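# Unfold a pallet collar and set it on the pallet

## Task

Unfold the pallet collar into its open shape, then lower it so it sits properly on top of the pallet.

## Robot and tools

Setup: four identical i2rt Big YAM arms, arm1 to arm4, each with six joints, a five-finger right hand and a wrist camera (arm1_cam_wrist to arm4_cam_wrist). Two room cameras, cam_high and cam_low, are fixed. All poses share one scene frame, metres, origin on the floor, +z up. Each foot (base_link) faces its own +x. Feet: arm1 (-0.429, -0.960, 0.734) quat_wxyz (0.741, -0.005, 0.001, 0.671); arm2 (0.224, -0.985, 0.802) (0.694, 0.001, 0.000, 0.720); arm3 (0.995, -0.073, 0.832) (0.082, 0.001, 0.000, -0.997); arm4 (-0.906, -0.175, 0.755) (0.994, 0.000, -0.006, -0.105). Reach is about 1.07 m from the joint1 axis.

Joints (absolute radians): joint1_rad -2.879..2.879, rotates about the foot, positive counter-clockwise from above, 0 points along the foot's +x. joint2_rad 0..3.141, shoulder, 0 = upper arm level and backward, larger lifts it up and forward. joint3_rad 0..3.019, elbow, 0 folded, larger opens. joint4_rad -1.692..1.57, hand pitch, positive tips fingers up. joint5_rad -1.57..1.57, sideways, positive to the arm's right. joint6_rad -2.094..2.094, roll, positive clockwise viewed from behind the hand. With joints 1, 5, 6 at 0 and the hand level and forward, the palm is down and the thumb on the left. Near joint6 = -1.3 the wrist camera is on top, its image upright and the palm facing right.

Hand: hand_little, hand_ring, hand_middle, hand_index, hand_thumb_bend, hand_thumb_turn are absolute targets from -1 (closed; thumb_turn -1 = thumb opposite the fingers) to +1 (open/straight; thumb_turn +1 = beside the palm). hand_force_limit (-1..1) sets the closing force where a motor stops, about 0 N at -1 up to 10 N at +1 (15 N for thumb). hand_speed (-0.96..1) sets finger speed; start values are force 0 and speed -0.8. Close at -0.94 or slower for gentle grips; faster closing can overshoot the force several times. A motor only starts when its target changes by 0.002 or more; changing force or speed alone does not restart a stopped motor. To squeeze harder, raise the force limit and send a more-closed target; to loosen, send a more-open one. The hand frame: hand point is 0.045 m ahead of the palm; its +z runs along straight fingers, +y out of the palm, +x across the palm away from the thumb. Fingers extend 0.06-0.07 m past the point. An opposed thumb and fingers wrap objects roughly 0.035-0.065 m thick; handles down to 0.025 m. A fixed wrist bracket on the little-finger side sticks out up to 0.10 m and can collide.

move: arguments arm1..arm4 (each optional, omitted arms get nothing new) and cameras (list of names, "all", or []). Each arm's part may have: joints (dict of absolute joint and hand values by name); min_time_s (0.1..8 s, slowest allowed duration for that arm's joint motions); target, one list of 7 numbers [x, y, z, qw, qx, qy, qz], an absolute hand pose in the scene frame, reached along a straight line from hand_target; speed (0.002..0.5 m/s, default 0.25; rotation up to twice that in rad/s), allowed only with target. When target is given, joints may carry only hand_ keys. All arms start together; all target paths finish together, paced by the slowest. Paths ignore obstacles and other arms, lag, drift, and may overshoot speed when an arm is near straight; expect a centimetre or more of error. Unknown keys make a call invalid; out-of-range values get it refused, and a refusal or stop cancels later move, wait and finished_scene calls in that reply.

Results: per-arm joint_positions, joint velocities ("within noise" when still), torques, hand and hand_target poses, joint_status and hand_status (done, off_target, time_out, not_followed, limit_stop_at_motor_heat), hand_stopped_by (six words for little, ring, middle, index, thumb_bend, thumb_turn: moving, target, force, stalled, fault), finger loads in N (near 0 means no grip), on_its_own (uncommanded behaviour; "held at" is a target), and a "move" summary line such as "arm1 done; arm2 time_out". Arms listed "as last shown" were not commanded. "joint command not followed" or "pose unreachable" means a safety check withheld targets; the arm may keep trying. After time_out, joints keep pushing nearby; send the reported position to relax them. The "pictures" line gives the image order; images can lag the state slightly.

wait: seconds (0..10), optional cameras; commands nothing. zoom_image: camera plus region [x0, y0, x1, y1] in pixels (max 504 by 504) from that camera's latest image. show_instructions: shows the reference page(s). finished_scene: optional scene = 1; ends irreversibly, and the collar must stay seated afterwards.

Cautions: never squeeze two robots together or grip another robot's fingers; this can end the scene. Arms do not stop on contact and keep pushing, which heats motors (MOTOR HOT, then an over-temperature fault that drops the arm). Avoid long stretched holds and pushing into unreachable poses. Do not knock anything off the workspace or onto the floor, drop parts from height, slam into fixed or heavy objects, or overload fingers. Loose objects may get nudged occasionally.

Each tool is called after "Call:" as name(argument=value, ...), one argument or row to a line, values as JSON.

Reference images:

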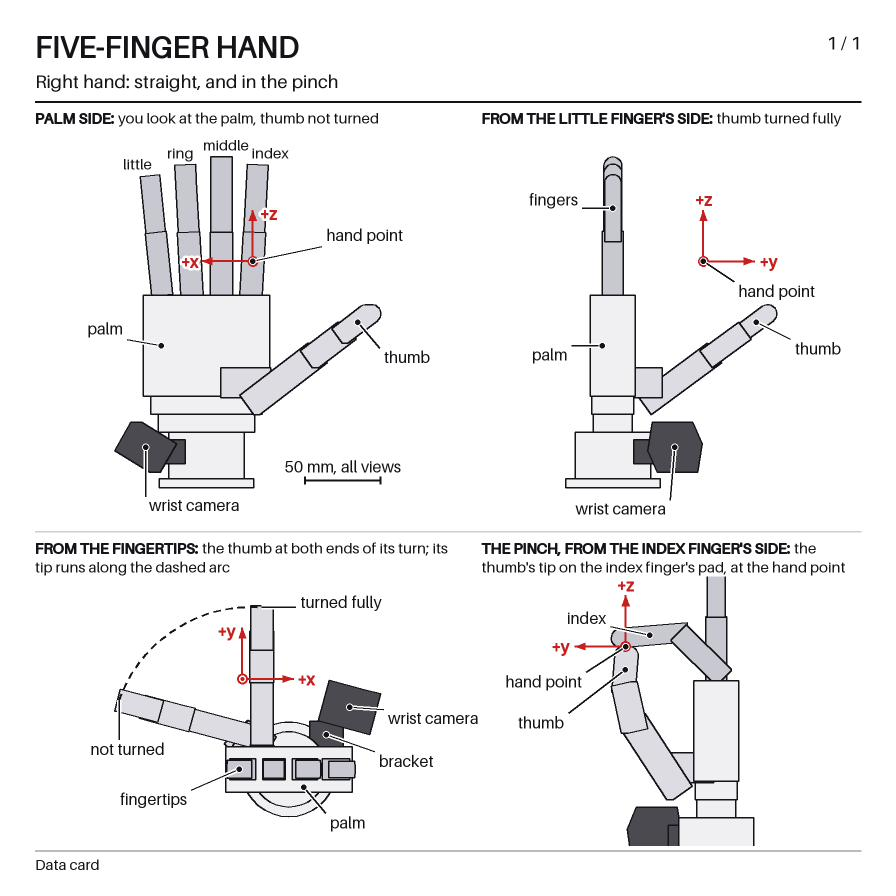

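## Session

Call:
move(
  cameras=["all"],
)

Scene clock: 0.00 s.
Joint torques (N m): no reading
Motor temperatures (°C): arm1=[34 34 35 35 36 31] | arm2=[34 35 37 30 35 37] | arm3=[33 35 31 32 36 31] | arm4=[35 30 34 36 34 33]
Heat: arm1: hottest joint5_rad 36 °C; arm2: hottest joint3_rad 37 °C; arm3: hottest joint5_rad 36 °C; arm4: hottest joint4_rad 36 °C.
Joint velocities: within noise
arm1.joint_positions: joint1_rad=+0.245 joint2_rad=+0.614 joint3_rad=+1.355 joint4_rad=-1.518 joint5_rad=+0.103 joint6_rad=-1.120 hand_little=+1.000 hand_ring=+1.000 hand_middle=+1.000 hand_index=+1.000 hand_thumb_turn=+1.000 hand_thumb_bend=+1.000 hand_force_limit=+0.000 hand_speed=-0.800
arm1.joint_status: not commanded
arm1.hand_stopped_by: target,target,target,target,target,target
arm1.little_load_n: 0.0
arm1.ring_load_n: 0.0
arm1.middle_load_n: 0.0
arm1.index_load_n: 0.0
arm1.thumb_bend_load_n: 0.0
arm1.thumb_turn_load_n: 0.0
arm1.hand: x=-0.3976 y=-0.7656 z=+1.1716 quat_wxyz=(-0.314, +0.755, +0.531, +0.222) (m; scene frame)
arm1.hand_target: x=-0.3976 y=-0.7653 z=+1.1808 quat_wxyz=(-0.323, +0.752, +0.528, +0.227) (m; scene frame)
arm1.hand_status: not commanded
arm2.joint_positions: joint1_rad=+0.286 joint2_rad=+0.609 joint3_rad=+1.324 joint4_rad=-1.448 joint5_rad=+0.079 joint6_rad=-0.969 hand_little=+1.000 hand_ring=+1.000 hand_middle=+1.000 hand_index=+1.000 hand_thumb_turn=+1.000 hand_thumb_bend=+1.000 hand_force_limit=+0.000 hand_speed=-0.800
arm2.joint_status: not commanded
arm2.hand_stopped_by: target,target,target,target,target,target
arm2.little_load_n: 0.0
arm2.ring_load_n: 0.0
arm2.middle_load_n: 0.0
arm2.index_load_n: 0.0
arm2.thumb_bend_load_n: 0.0
arm2.thumb_turn_load_n: 0.0
arm2.hand: x=+0.2077 y=-0.7846 z=+1.2343 quat_wxyz=(-0.375, +0.738, +0.537, +0.164) (m; scene frame)
arm2.hand_target: x=+0.2075 y=-0.7840 z=+1.2470 quat_wxyz=(-0.388, +0.733, +0.532, +0.168) (m; scene frame)
arm2.hand_status: not commanded
arm3.joint_positions: joint1_rad=+0.080 joint2_rad=+0.610 joint3_rad=+1.431 joint4_rad=-1.474 joint5_rad=+0.136 joint6_rad=-1.272 hand_little=+1.000 hand_ring=+1.000 hand_middle=+1.000 hand_index=+1.000 hand_thumb_turn=+1.000 hand_thumb_bend=+1.000 hand_force_limit=+0.000 hand_speed=-0.800
arm3.joint_status: not commanded
arm3.hand_stopped_by: target,target,target,target,target,target
arm3.little_load_n: 0.0
arm3.ring_load_n: 0.0
arm3.middle_load_n: 0.0
arm3.index_load_n: 0.0
arm3.thumb_bend_load_n: 0.0
arm3.thumb_turn_load_n: 0.0
arm3.hand: x=+0.7927 y=-0.0463 z=+1.3189 quat_wxyz=(+0.441, -0.054, -0.894, +0.059) (m; scene frame)
arm3.hand_target: x=+0.7930 y=-0.0462 z=+1.3300 quat_wxyz=(+0.453, -0.055, -0.888, +0.063) (m; scene frame)
arm3.hand_status: not commanded
arm4.joint_positions: joint1_rad=+0.280 joint2_rad=+0.639 joint3_rad=+1.369 joint4_rad=-1.464 joint5_rad=+0.199 joint6_rad=-0.960 hand_little=+1.000 hand_ring=+1.000 hand_middle=+1.000 hand_index=+1.000 hand_thumb_turn=+1.000 hand_thumb_bend=+1.000 hand_force_limit=+0.000 hand_speed=-0.800
arm4.joint_status: not commanded
arm4.hand_stopped_by: target,target,target,target,target,target
arm4.little_load_n: 0.0
arm4.ring_load_n: 0.0
arm4.middle_load_n: 0.0
arm4.index_load_n: 0.0
arm4.thumb_bend_load_n: 0.0
arm4.thumb_turn_load_n: 0.0
arm4.hand: x=-0.7122 y=-0.2297 z=+1.2060 quat_wxyz=(-0.050, +0.863, -0.281, +0.417) (m; scene frame)
arm4.hand_target: x=-0.7120 y=-0.2296 z=+1.2181 quat_wxyz=(-0.056, +0.856, -0.281, +0.430) (m; scene frame)
arm4.hand_status: not commanded
pictures: arm1_cam_wrist, arm2_cam_wrist, arm3_cam_wrist, arm4_cam_wrist, cam_high, cam_low

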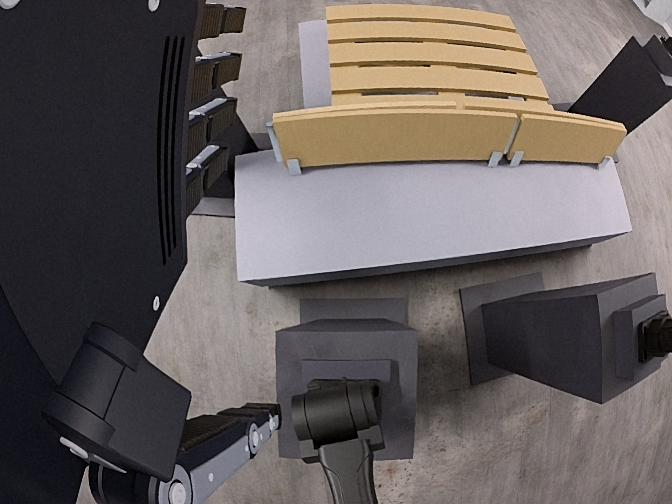

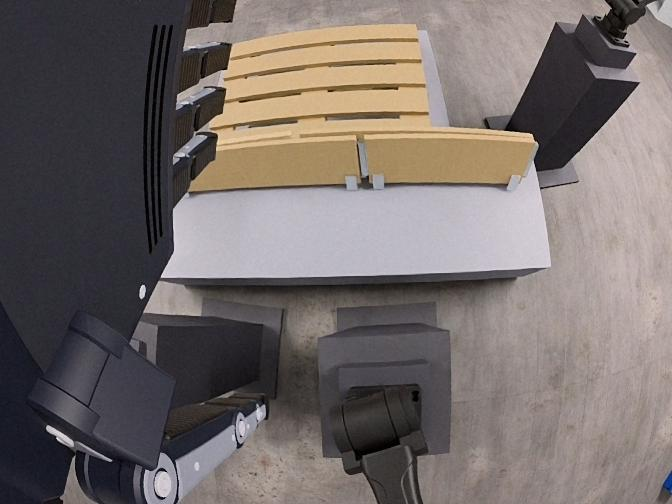

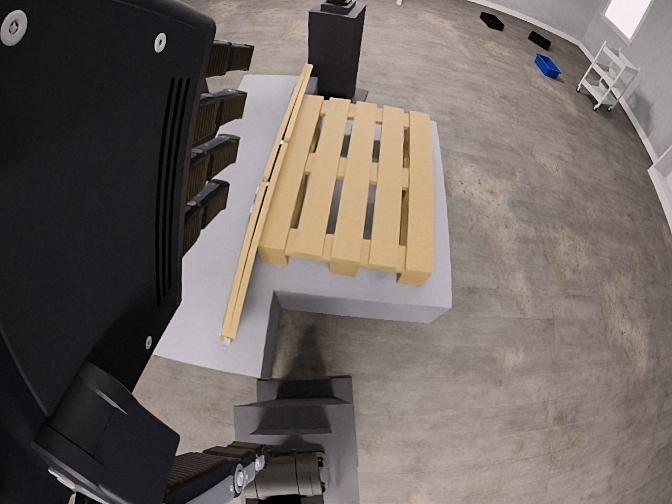

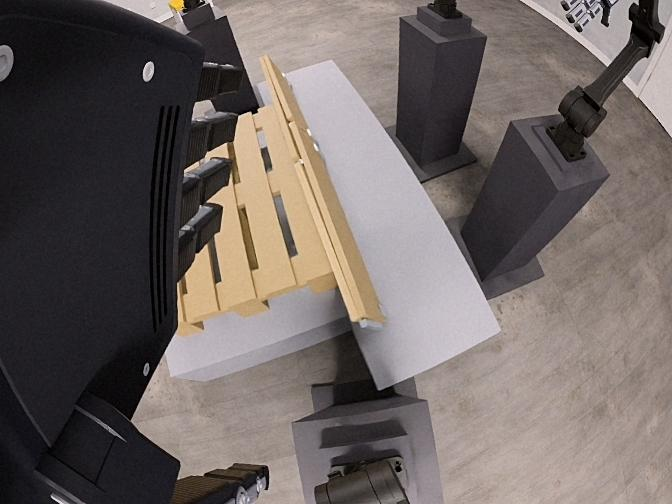

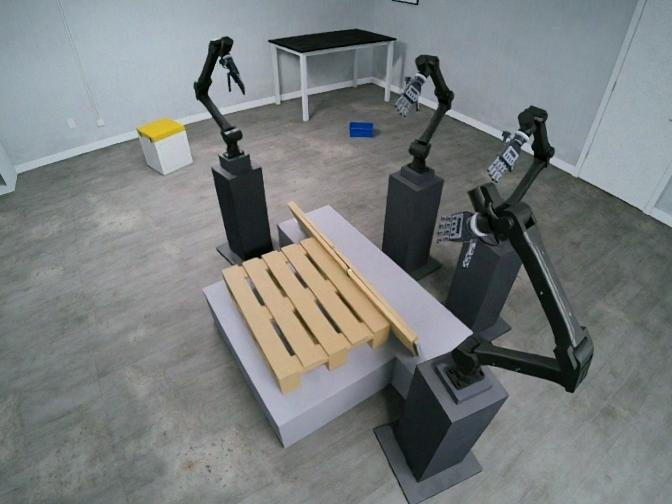

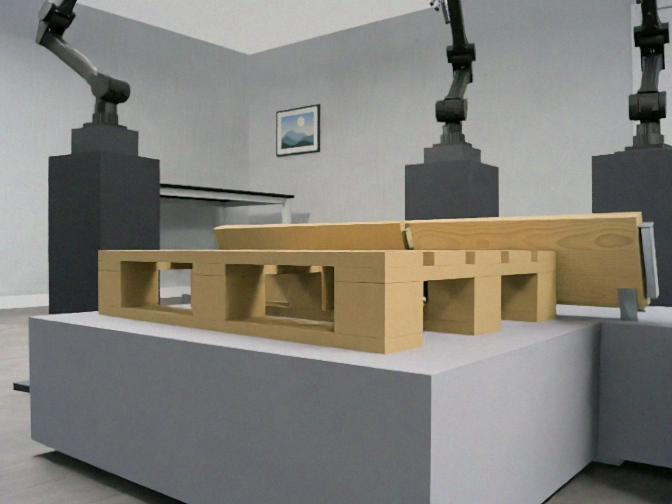

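Call:
zoom_image(
  camera="arm1_cam_wrist",
  region=[220, 0, 672, 300],
)

Call:
zoom_image(
  camera="arm2_cam_wrist",
  region=[160, 0, 600, 300],
)

Call:
zoom_image(
  camera="cam_high",
  region=[180, 180, 520, 460],
)

Call:
zoom_image(
  camera="cam_low",
  region=[180, 150, 672, 420],
)

Call:
zoom_image(
  camera="arm3_cam_wrist",
  region=[150, 40, 480, 400],
)

Call:
zoom_image(
  camera="arm4_cam_wrist",
  region=[150, 30, 520, 400],
)

Scaled by 1.115 from the camera's 672x504 image, which has a finer 960x720 frame.

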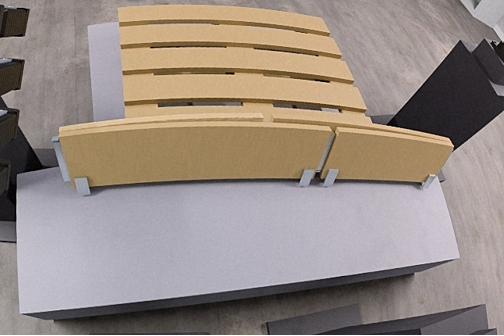

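Scaled by 1.145 from the camera's 672x504 image, which has a finer 960x720 frame.

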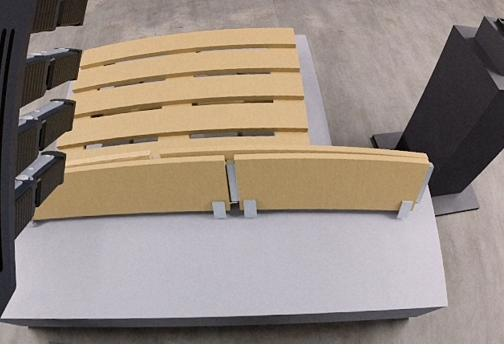

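Scaled by 1.482 from the camera's 672x504 image, which has a finer 960x720 frame.

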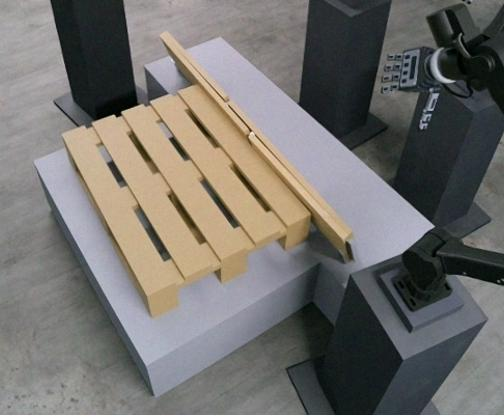

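Scaled by 1.024 from the camera's 672x504 image, which has a finer 960x720 frame.

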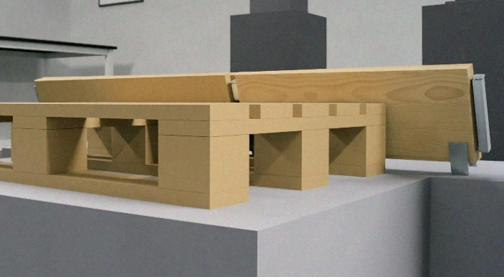

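Scaled by 1.400 from the camera's 672x504 image, which has a finer 960x720 frame.

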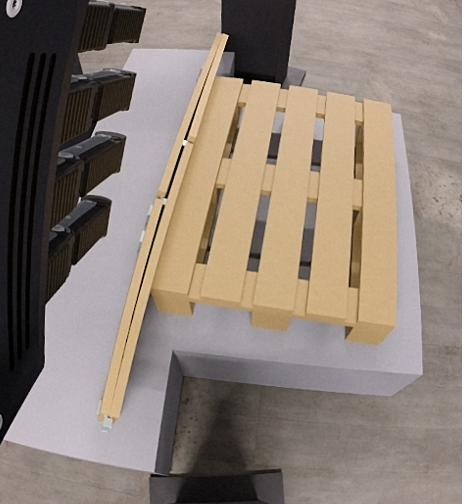

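Scaled by 1.362 from the camera's 672x504 image, which has a finer 960x720 frame.

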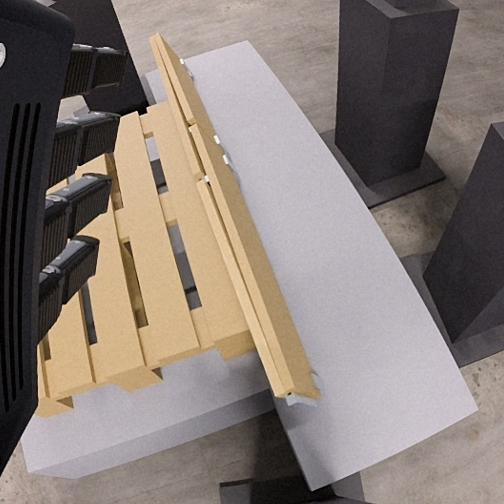

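Call:
zoom_image(
  camera="arm3_cam_wrist",
  region=[200, 60, 340, 200],
)

Call:
zoom_image(
  camera="arm3_cam_wrist",
  region=[200, 200, 340, 360],
)

Call:
zoom_image(
  camera="arm4_cam_wrist",
  region=[240, 40, 400, 200],
)

Call:
zoom_image(
  camera="arm4_cam_wrist",
  region=[280, 150, 420, 350],
)

Call:
zoom_image(
  camera="arm1_cam_wrist",
  region=[420, 70, 640, 200],
)

Call:
zoom_image(
  camera="arm2_cam_wrist",
  region=[170, 90, 400, 230],
)

Call:
zoom_image(
  camera="cam_low",
  region=[540, 190, 672, 340],
)

Call:
zoom_image(
  camera="cam_high",
  region=[270, 190, 430, 360],
)

Scaled by 3.600 from the camera's 672x504 image, which has a finer 960x720 frame.

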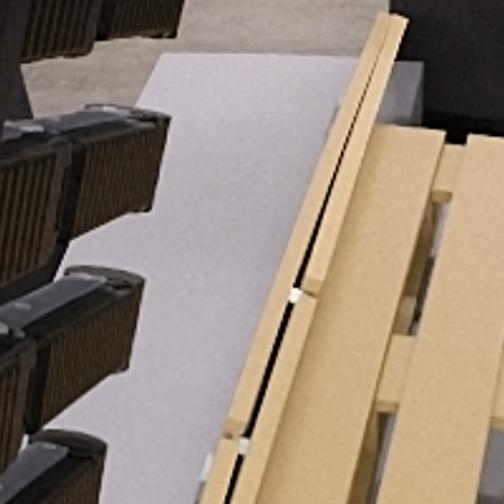

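Scaled by 3.150 from the camera's 672x504 image, which has a finer 960x720 frame.

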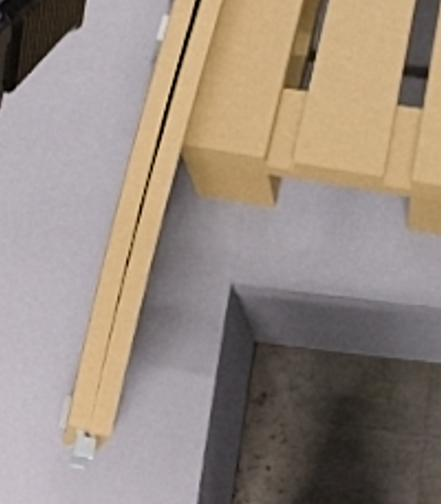

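Scaled by 3.150 from the camera's 672x504 image, which has a finer 960x720 frame.

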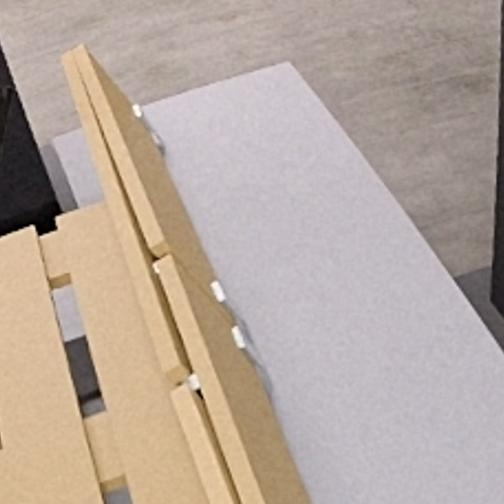

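Scaled by 2.520 from the camera's 672x504 image, which has a finer 960x720 frame.

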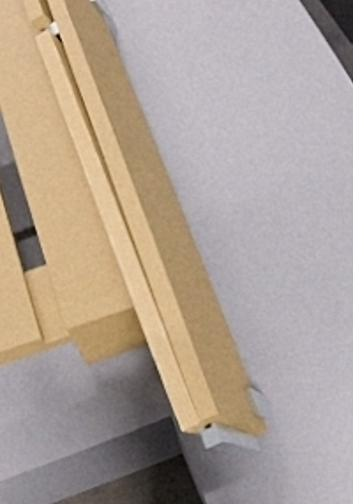

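Scaled by 2.291 from the camera's 672x504 image, which has a finer 960x720 frame.

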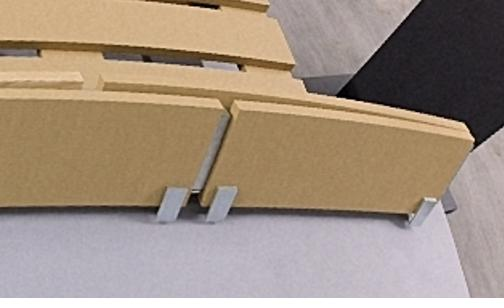

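Scaled by 2.191 from the camera's 672x504 image, which has a finer 960x720 frame.

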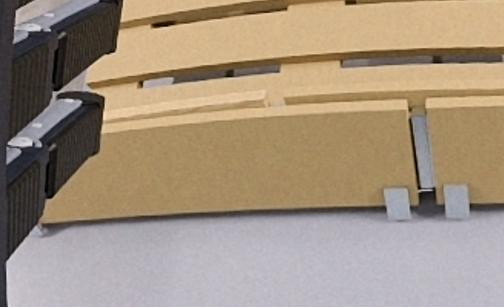

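Scaled by 3.360 from the camera's 672x504 image, which has a finer 960x720 frame.

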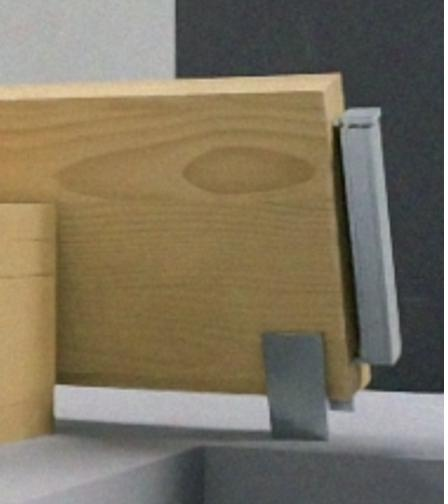

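Scaled by 2.965 from the camera's 672x504 image, which has a finer 960x720 frame.

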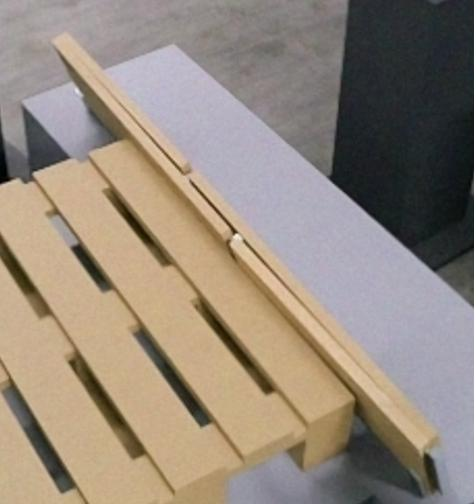

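Call:
move(
  arm2={"target": [0.07, -0.43, 0.73, -0.375, 0.738, 0.537, 0.164], "speed": 0.3},
  arm1={"target": [-0.47, -0.45, 0.73, -0.314, 0.755, 0.531, 0.222], "speed": 0.3},
  cameras=["arm1_cam_wrist", "arm2_cam_wrist", "cam_high"],
)

Scene clock: 113.87 s.
Joint torques (N m): arm1=[-0.21 -9.52 7.71 2.17 0.32 0.13] | arm2=[0.5 -11.58 9.91 2.1 0.42 0.05] | arm3=[0.5 2.26 8.79 1.61 0.12 0.01] | arm4=[-0.85 1.14 10.03 1.33 0.12 0.06]
Motor temperatures (°C): arm1=[34 34 39 35 34 30] | arm2=[34 35 41 30 34 35] | arm3=[33 34 35 32 35 31] | arm4=[35 30 40 35 33 33]
Heat: arm1: hottest joint3_rad 39 °C; arm2: hottest joint3_rad 41 °C; arm3: hottest joint3_rad 35 °C; arm4: hottest joint3_rad 40 °C.
move: arm1 off_target; arm2 off_target
Joint velocities: within noise
arm1.joint_positions: joint1_rad=+0.298 joint2_rad=+1.615 joint3_rad=+0.743 joint4_rad=+0.021 joint5_rad=+0.148 joint6_rad=-1.083 hand_little=+1.000 hand_ring=+1.000 hand_middle=+1.000 hand_index=+1.000 hand_thumb_turn=+1.000 hand_thumb_bend=+1.000 hand_force_limit=+0.000 hand_speed=-0.800
arm1.joint_status: not commanded
arm1.hand_stopped_by: target,target,target,target,target,target
arm1.little_load_n: 0.0
arm1.ring_load_n: 0.0
arm1.middle_load_n: 0.0
arm1.index_load_n: 0.0
arm1.thumb_bend_load_n: 0.0
arm1.thumb_turn_load_n: 0.0
arm1.hand: x=-0.4574 y=-0.4741 z=+0.7106 quat_wxyz=(-0.283, +0.765, +0.539, +0.212) (m; scene frame)
arm1.hand_target: x=-0.4668 y=-0.4535 z=+0.7265 quat_wxyz=(-0.307, +0.759, +0.530, +0.221) (m; scene frame)
arm1.hand_status: off_target (0.033 m and 4.0 deg from the pose sent, 0.548 m and 0.1 deg at the start)
arm2.joint_positions: joint1_rad=+0.309 joint2_rad=+1.896 joint3_rad=+0.859 joint4_rad=+0.221 joint5_rad=+0.105 joint6_rad=-0.951 hand_little=+1.000 hand_ring=+1.000 hand_middle=+1.000 hand_index=+1.000 hand_thumb_turn=+1.000 hand_thumb_bend=+1.000 hand_force_limit=+0.000 hand_speed=-0.800
arm2.joint_status: not commanded
arm2.hand_stopped_by: target,target,target,target,target,target
arm2.little_load_n: 0.0
arm2.ring_load_n: 0.0
arm2.middle_load_n: 0.0
arm2.index_load_n: 0.0
arm2.thumb_bend_load_n: 0.0
arm2.thumb_turn_load_n: 0.0
arm2.hand: x=+0.0902 y=-0.4603 z=+0.7085 quat_wxyz=(-0.338, +0.751, +0.545, +0.157) (m; scene frame)
arm2.hand_target: x=+0.0754 y=-0.4339 z=+0.7273 quat_wxyz=(-0.369, +0.742, +0.535, +0.164) (m; scene frame)
arm2.hand_status: off_target (0.042 m and 4.7 deg from the pose sent, 0.632 m and 0.1 deg at the start)
arm3, arm4: as last shown
arm3.little_load_n: -0.5
pictures: arm1_cam_wrist, arm2_cam_wrist, cam_high

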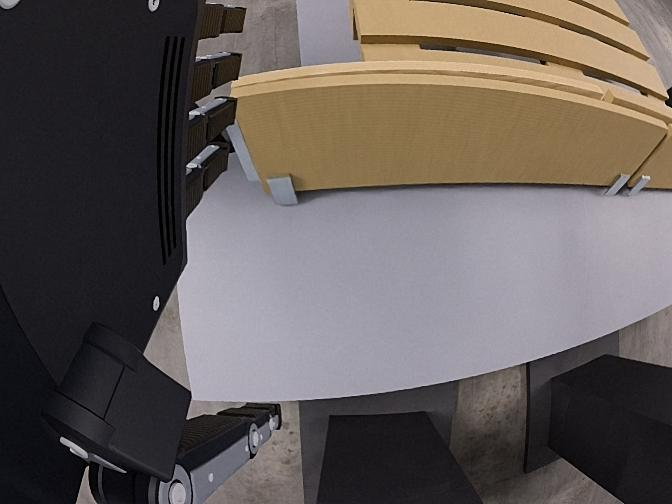

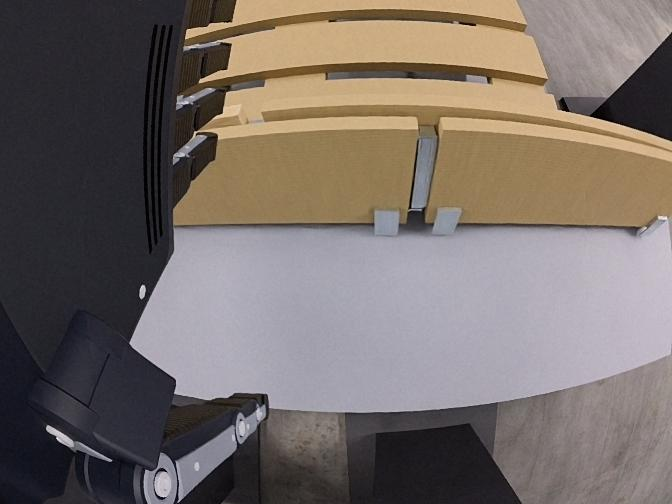

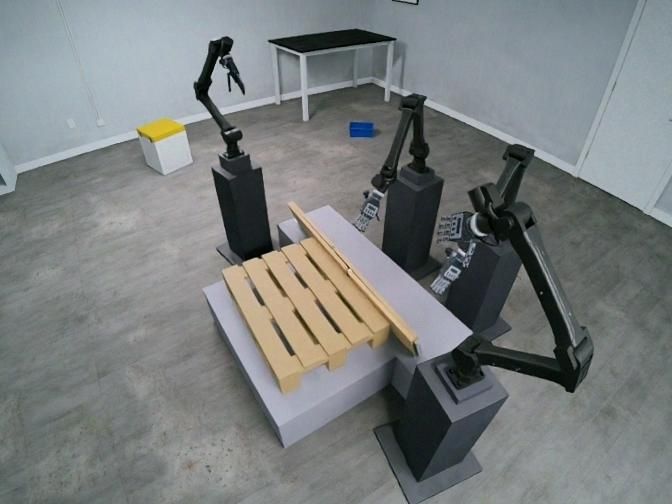

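Call:
zoom_image(
  camera="arm2_cam_wrist",
  region=[170, 60, 500, 260],
)

Call:
zoom_image(
  camera="arm1_cam_wrist",
  region=[200, 40, 420, 220],
)

Call:
zoom_image(
  camera="arm1_cam_wrist",
  region=[500, 60, 672, 220],
)

Scaled by 1.527 from the camera's 672x504 image, which has a finer 960x720 frame.

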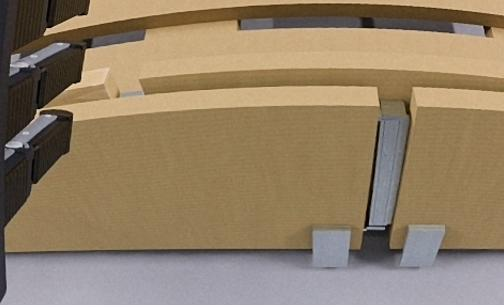

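Scaled by 2.291 from the camera's 672x504 image, which has a finer 960x720 frame.

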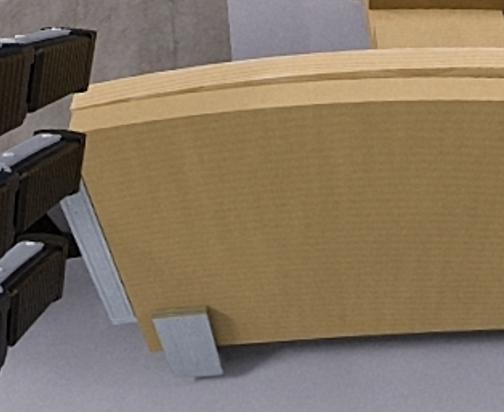

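Scaled by 2.930 from the camera's 672x504 image, which has a finer 960x720 frame.

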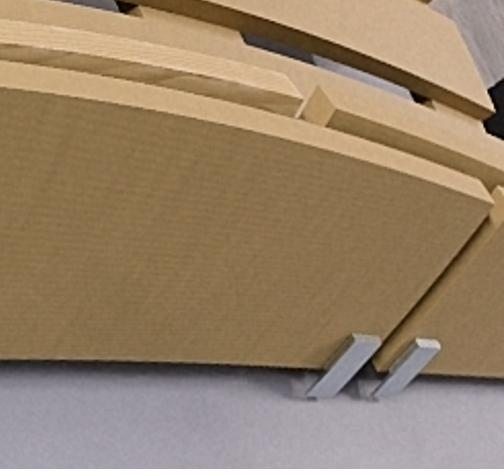

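Call:
move(
  cameras=["all"],
)

Call:
zoom_image(
  camera="arm3_cam_wrist",
  region=[200, 340, 400, 504],
)

Call:
zoom_image(
  camera="arm1_cam_wrist",
  region=[150, 0, 350, 260],
)

Call:
zoom_image(
  camera="arm3_cam_wrist",
  region=[100, 20, 300, 280],
)

Scene clock: 199.00 s.
Joint torques (N m): arm1=[-0.15 -9.47 7.73 2.14 0.32 0.13] | arm2=[0.5 -11.58 9.91 2.09 0.41 0.05] | arm3=[0.79 2.37 8.77 1.54 0.15 0.01] | arm4=[-0.85 1.26 10.02 1.32 0.11 0.05]
Motor temperatures (°C): arm1=[34 35 41 34 34 30] | arm2=[34 36 41 30 34 35] | arm3=[33 34 35 32 34 31] | arm4=[35 30 41 35 32 32]
Heat: arm1: hottest joint3_rad 41 °C; arm2: hottest joint3_rad 41 °C; arm3: hottest joint3_rad 35 °C; arm4: hottest joint3_rad 41 °C.
Joint velocities: within noise
arm1.joint_positions: joint1_rad=+0.298 joint2_rad=+1.615 joint3_rad=+0.743 joint4_rad=+0.021 joint5_rad=+0.148 joint6_rad=-1.083 hand_little=+1.000 hand_ring=+1.000 hand_middle=+1.000 hand_index=+1.000 hand_thumb_turn=+1.000 hand_thumb_bend=+1.000 hand_force_limit=+0.000 hand_speed=-0.800
arm1.joint_status: not commanded
arm1.hand_stopped_by: target,target,target,target,target,target
arm1.little_load_n: 0.0
arm1.ring_load_n: 0.0
arm1.middle_load_n: 0.0
arm1.index_load_n: 0.0
arm1.thumb_bend_load_n: 0.0
arm1.thumb_turn_load_n: 0.0
arm1.hand: x=-0.4574 y=-0.4741 z=+0.7106 quat_wxyz=(-0.283, +0.765, +0.539, +0.212) (m; scene frame)
arm1.hand_target: x=-0.4668 y=-0.4535 z=+0.7265 quat_wxyz=(-0.307, +0.759, +0.530, +0.221) (m; scene frame)
arm1.hand_status: off_target (0.033 m and 4.0 deg from the pose sent, 0.548 m and 0.1 deg at the start)
arm2.joint_positions: joint1_rad=+0.309 joint2_rad=+1.896 joint3_rad=+0.859 joint4_rad=+0.221 joint5_rad=+0.105 joint6_rad=-0.951 hand_little=+1.000 hand_ring=+1.000 hand_middle=+1.000 hand_index=+1.000 hand_thumb_turn=+1.000 hand_thumb_bend=+1.000 hand_force_limit=+0.000 hand_speed=-0.800
arm2.joint_status: not commanded
arm2.hand_stopped_by: target,target,target,target,target,target
arm2.little_load_n: 0.0
arm2.ring_load_n: 0.0
arm2.middle_load_n: 0.0
arm2.index_load_n: 0.0
arm2.thumb_bend_load_n: -0.5
arm2.thumb_turn_load_n: 0.0
arm2.hand: x=+0.0902 y=-0.4603 z=+0.7085 quat_wxyz=(-0.338, +0.751, +0.545, +0.157) (m; scene frame)
arm2.hand_target: x=+0.0754 y=-0.4339 z=+0.7273 quat_wxyz=(-0.369, +0.742, +0.535, +0.164) (m; scene frame)
arm2.hand_status: off_target (0.042 m and 4.7 deg from the pose sent, 0.632 m and 0.1 deg at the start)
arm3.joint_positions: joint1_rad=+0.080 joint2_rad=+0.610 joint3_rad=+1.431 joint4_rad=-1.474 joint5_rad=+0.136 joint6_rad=-1.272 hand_little=+1.000 hand_ring=+1.000 hand_middle=+1.000 hand_index=+1.000 hand_thumb_turn=+1.000 hand_thumb_bend=+1.000 hand_force_limit=+0.000 hand_speed=-0.800
arm3.joint_status: not commanded
arm3.hand_stopped_by: target,target,target,target,target,target
arm3.little_load_n: 0.0
arm3.ring_load_n: 0.0
arm3.middle_load_n: 0.0
arm3.index_load_n: 0.0
arm3.thumb_bend_load_n: 0.0
arm3.thumb_turn_load_n: 0.0
arm3.hand: x=+0.7927 y=-0.0463 z=+1.3189 quat_wxyz=(+0.441, -0.054, -0.894, +0.059) (m; scene frame)
arm3.hand_target: x=+0.7930 y=-0.0462 z=+1.3300 quat_wxyz=(+0.453, -0.055, -0.888, +0.063) (m; scene frame)
arm3.hand_status: not commanded
arm4.joint_positions: joint1_rad=+0.280 joint2_rad=+0.639 joint3_rad=+1.369 joint4_rad=-1.464 joint5_rad=+0.199 joint6_rad=-0.960 hand_little=+1.000 hand_ring=+1.000 hand_middle=+1.000 hand_index=+1.000 hand_thumb_turn=+1.000 hand_thumb_bend=+1.000 hand_force_limit=+0.000 hand_speed=-0.800
arm4.joint_status: not commanded
arm4.hand_stopped_by: target,target,target,target,target,target
arm4.little_load_n: 0.0
arm4.ring_load_n: 0.0
arm4.middle_load_n: 0.0
arm4.index_load_n: 0.0
arm4.thumb_bend_load_n: 0.0
arm4.thumb_turn_load_n: 0.0
arm4.hand: x=-0.7122 y=-0.2297 z=+1.2060 quat_wxyz=(-0.050, +0.863, -0.281, +0.417) (m; scene frame)
arm4.hand_target: x=-0.7120 y=-0.2296 z=+1.2181 quat_wxyz=(-0.056, +0.856, -0.281, +0.430) (m; scene frame)
arm4.hand_status: not commanded
pictures: arm1_cam_wrist, arm2_cam_wrist, arm3_cam_wrist, arm4_cam_wrist, cam_high, cam_low

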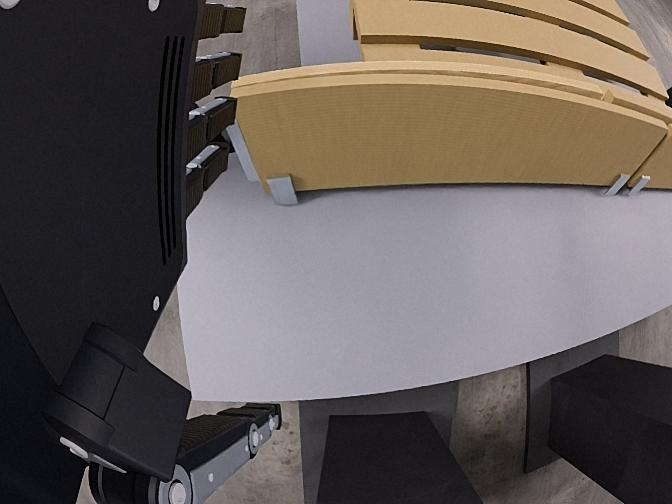

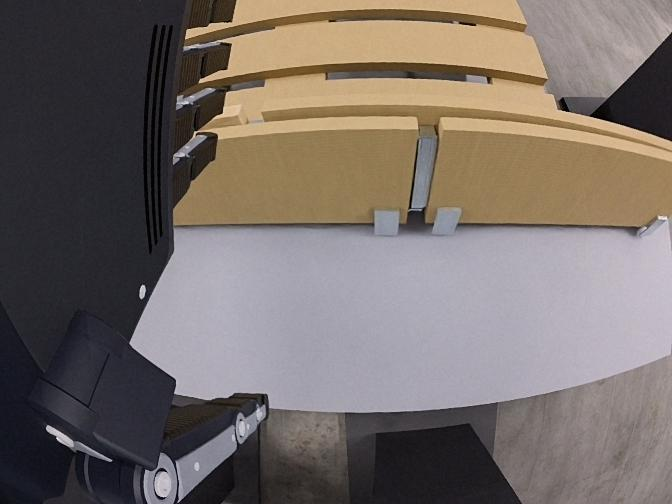

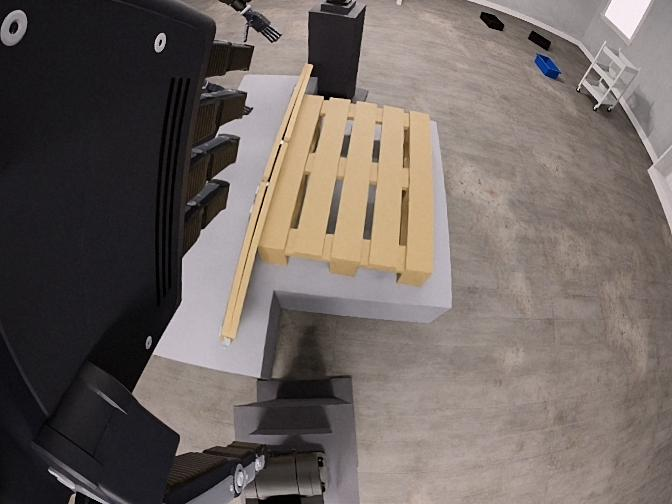

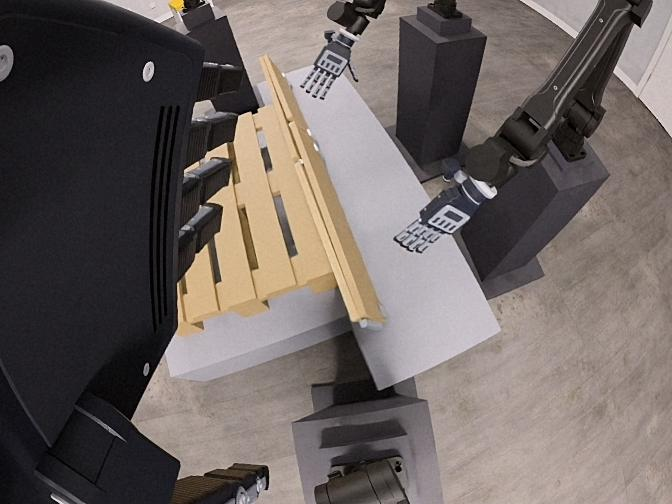

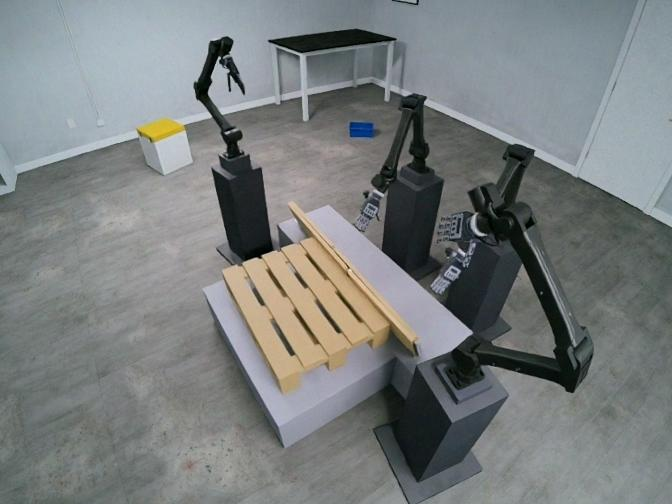

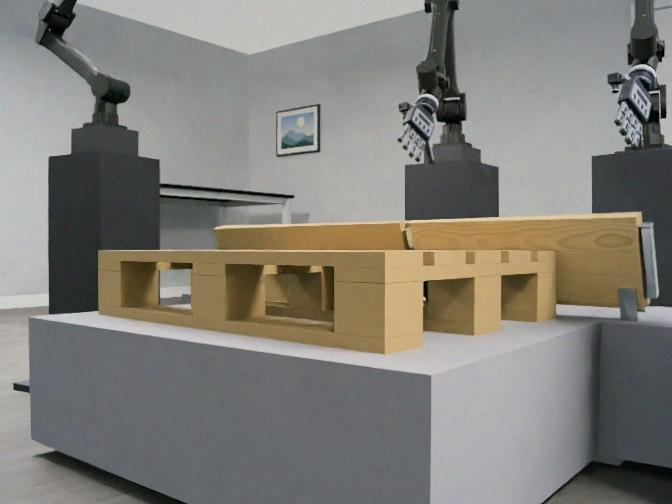

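Scaled by 2.520 from the camera's 672x504 image, which has a finer 960x720 frame.

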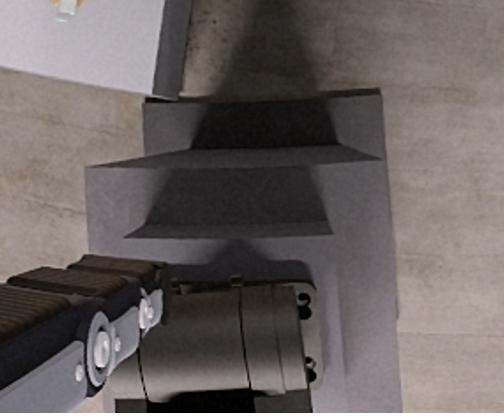

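Scaled by 1.938 from the camera's 672x504 image, which has a finer 960x720 frame.

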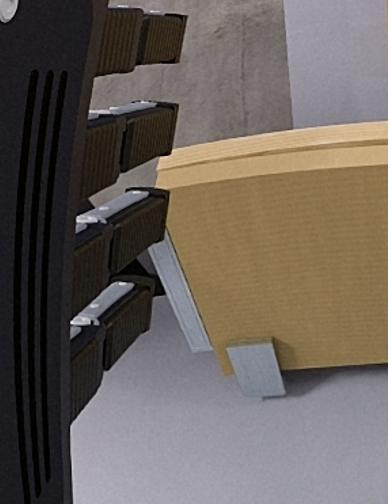

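Scaled by 1.938 from the camera's 672x504 image, which has a finer 960x720 frame.

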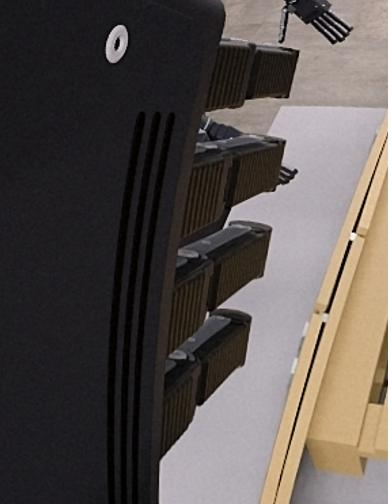

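Call:
move(
  arm1={"target": [-0.07, -0.36, 0.74, 0.0, 0.9997, -0.0262, 0.0], "speed": 0.25, "joints": {"hand_speed": 0.2, "hand_little": -1, "hand_ring": -1, "hand_middle": -1, "hand_thumb_turn": -1}},
  arm2={"target": [0.20, -0.44, 0.74, 0.0, 0.9997, -0.0262, 0.0], "speed": 0.25, "joints": {"hand_speed": 0.2, "hand_little": -1, "hand_ring": -1, "hand_middle": -1, "hand_thumb_turn": -1}},
  cameras=["arm1_cam_wrist", "arm2_cam_wrist", "cam_high", "cam_low"],
)

Scene clock: 299.13 s.
Joint torques (N m): arm1=[-1.49 -18.78 9.77 -0.21 -0.13 0.16] | arm2=[-0.56 -13.98 12.59 -0.49 -0.08 0.08] | arm3=[0.38 2.43 8.7 1.48 0.13 0.01] | arm4=[-0.91 1.2 10.03 1.35 0.12 0.05]
Motor temperatures (°C): arm1=[34 35 41 34 33 30] | arm2=[34 37 42 30 33 34] | arm3=[33 34 36 32 33 31] | arm4=[34 29 42 34 31 32]
Heat: arm1: hottest joint3_rad 41 °C; arm2: hottest joint3_rad 42 °C; arm3: hottest joint3_rad 36 °C; arm4: hottest joint3_rad 42 °C.
move: arm1 done; arm2 off_target
Joint velocities: within noise
arm1.joint_positions: joint1_rad=-0.434 joint2_rad=+2.593 joint3_rad=+2.608 joint4_rad=-1.595 joint5_rad=-0.020 joint6_rad=-0.505 hand_little=-1.000 hand_ring=-1.000 hand_middle=-1.000 hand_index=+1.000 hand_thumb_turn=-1.000 hand_thumb_bend=+1.000 hand_force_limit=+0.000 hand_speed=+0.200
arm1.joint_status: all done
arm1.hand_stopped_by: target,target,target,target,target,target
arm1.little_load_n: 0.0
arm1.ring_load_n: 0.0
arm1.middle_load_n: 0.0
arm1.index_load_n: 0.0
arm1.thumb_bend_load_n: 0.0
arm1.thumb_turn_load_n: 0.0
arm1.hand: x=-0.0777 y=-0.3630 z=+0.7388 quat_wxyz=(+0.004, +1.000, -0.014, -0.008) (m; scene frame)
arm1.hand_target: x=-0.0767 y=-0.3568 z=+0.7395 quat_wxyz=(-0.003, +1.000, -0.020, -0.006) (m; scene frame)
arm1.hand_status: done (0.008 m and 1.7 deg from the pose sent, 0.405 m and 82.8 deg at the start)
arm2.joint_positions: joint1_rad=-0.047 joint2_rad=+2.120 joint3_rad=+1.503 joint4_rad=-0.984 joint5_rad=-0.001 joint6_rad=+0.025 hand_little=-1.000 hand_ring=-1.000 hand_middle=-1.000 hand_index=+1.000 hand_thumb_turn=-1.000 hand_thumb_bend=+1.000 hand_force_limit=+0.000 hand_speed=+0.200
arm2.joint_status: all done
arm2.hand_stopped_by: target,target,target,target,target,target
arm2.little_load_n: 0.0
arm2.ring_load_n: 0.0
arm2.middle_load_n: 0.5
arm2.index_load_n: 0.0
arm2.thumb_bend_load_n: 0.0
arm2.thumb_turn_load_n: 0.0
arm2.hand: x=+0.1974 y=-0.4629 z=+0.7339 quat_wxyz=(+0.014, +1.000, -0.017, -0.001) (m; scene frame)
arm2.hand_target: x=+0.1981 y=-0.4412 z=+0.7417 quat_wxyz=(-0.001, +1.000, -0.024, -0.003) (m; scene frame)
arm2.hand_status: off_target (0.024 m and 1.9 deg from the pose sent, 0.116 m and 85.1 deg at the start)
arm3, arm4: as last shown
pictures: arm1_cam_wrist, arm2_cam_wrist, cam_high, cam_low

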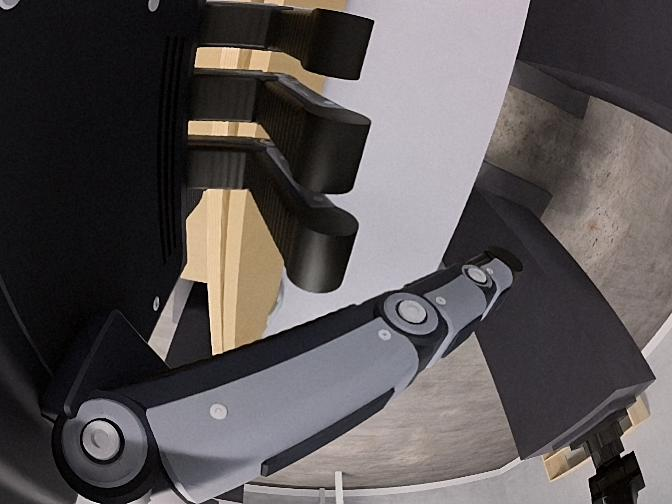

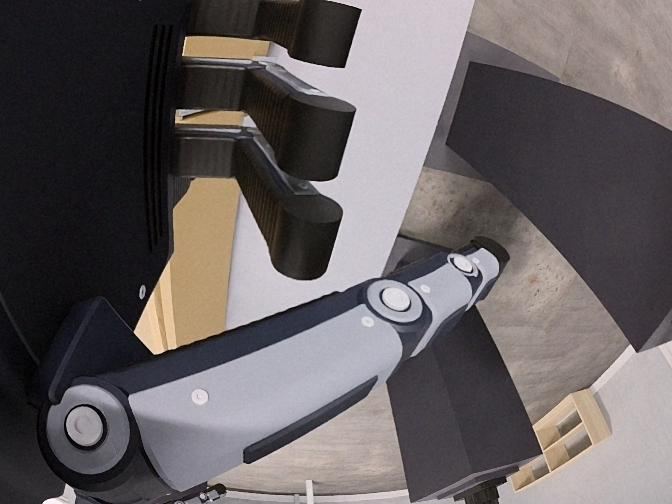

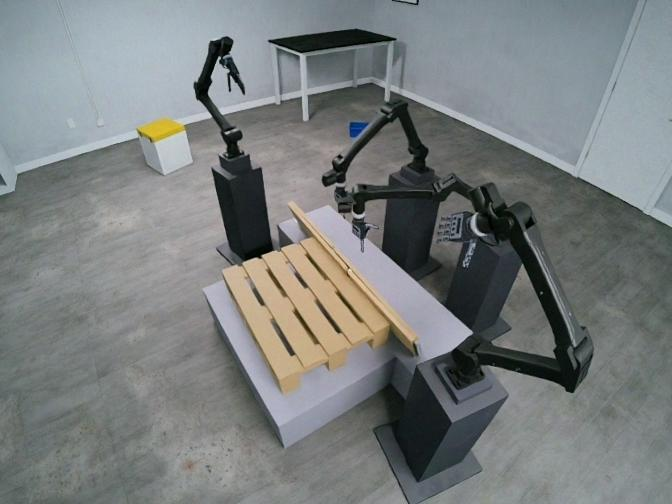

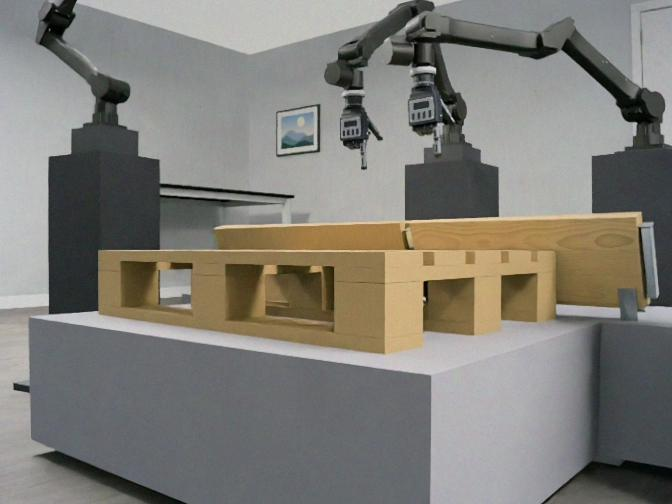

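Call:
zoom_image(
  camera="arm1_cam_wrist",
  region=[150, 100, 350, 360],
)

Call:
zoom_image(
  camera="cam_high",
  region=[260, 170, 460, 360],
)

Call:
zoom_image(
  camera="cam_low",
  region=[300, 60, 560, 280],
)

Scaled by 1.938 from the camera's 672x504 image, which has a finer 960x720 frame.

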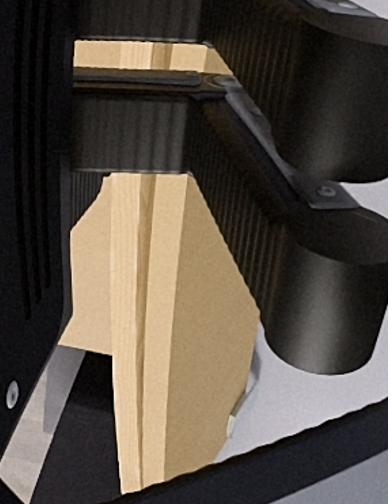

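Scaled by 2.520 from the camera's 672x504 image, which has a finer 960x720 frame.

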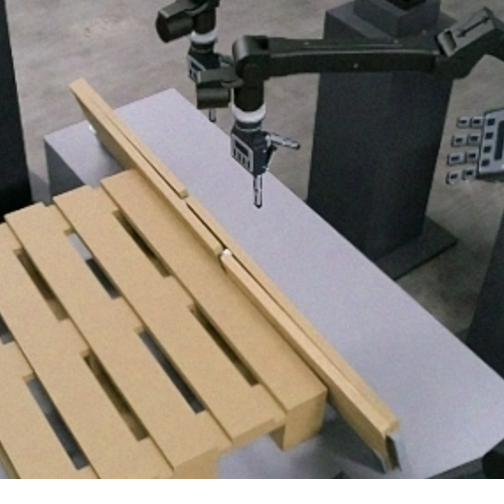

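Scaled by 1.938 from the camera's 672x504 image, which has a finer 960x720 frame.

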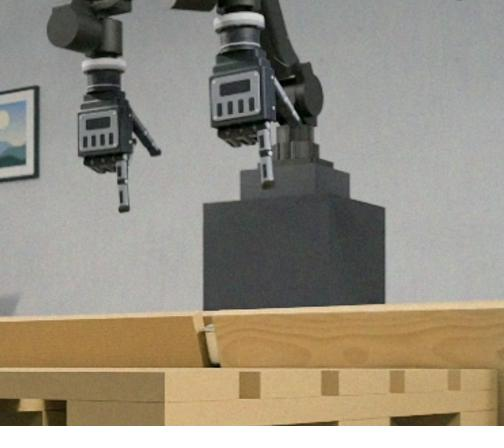

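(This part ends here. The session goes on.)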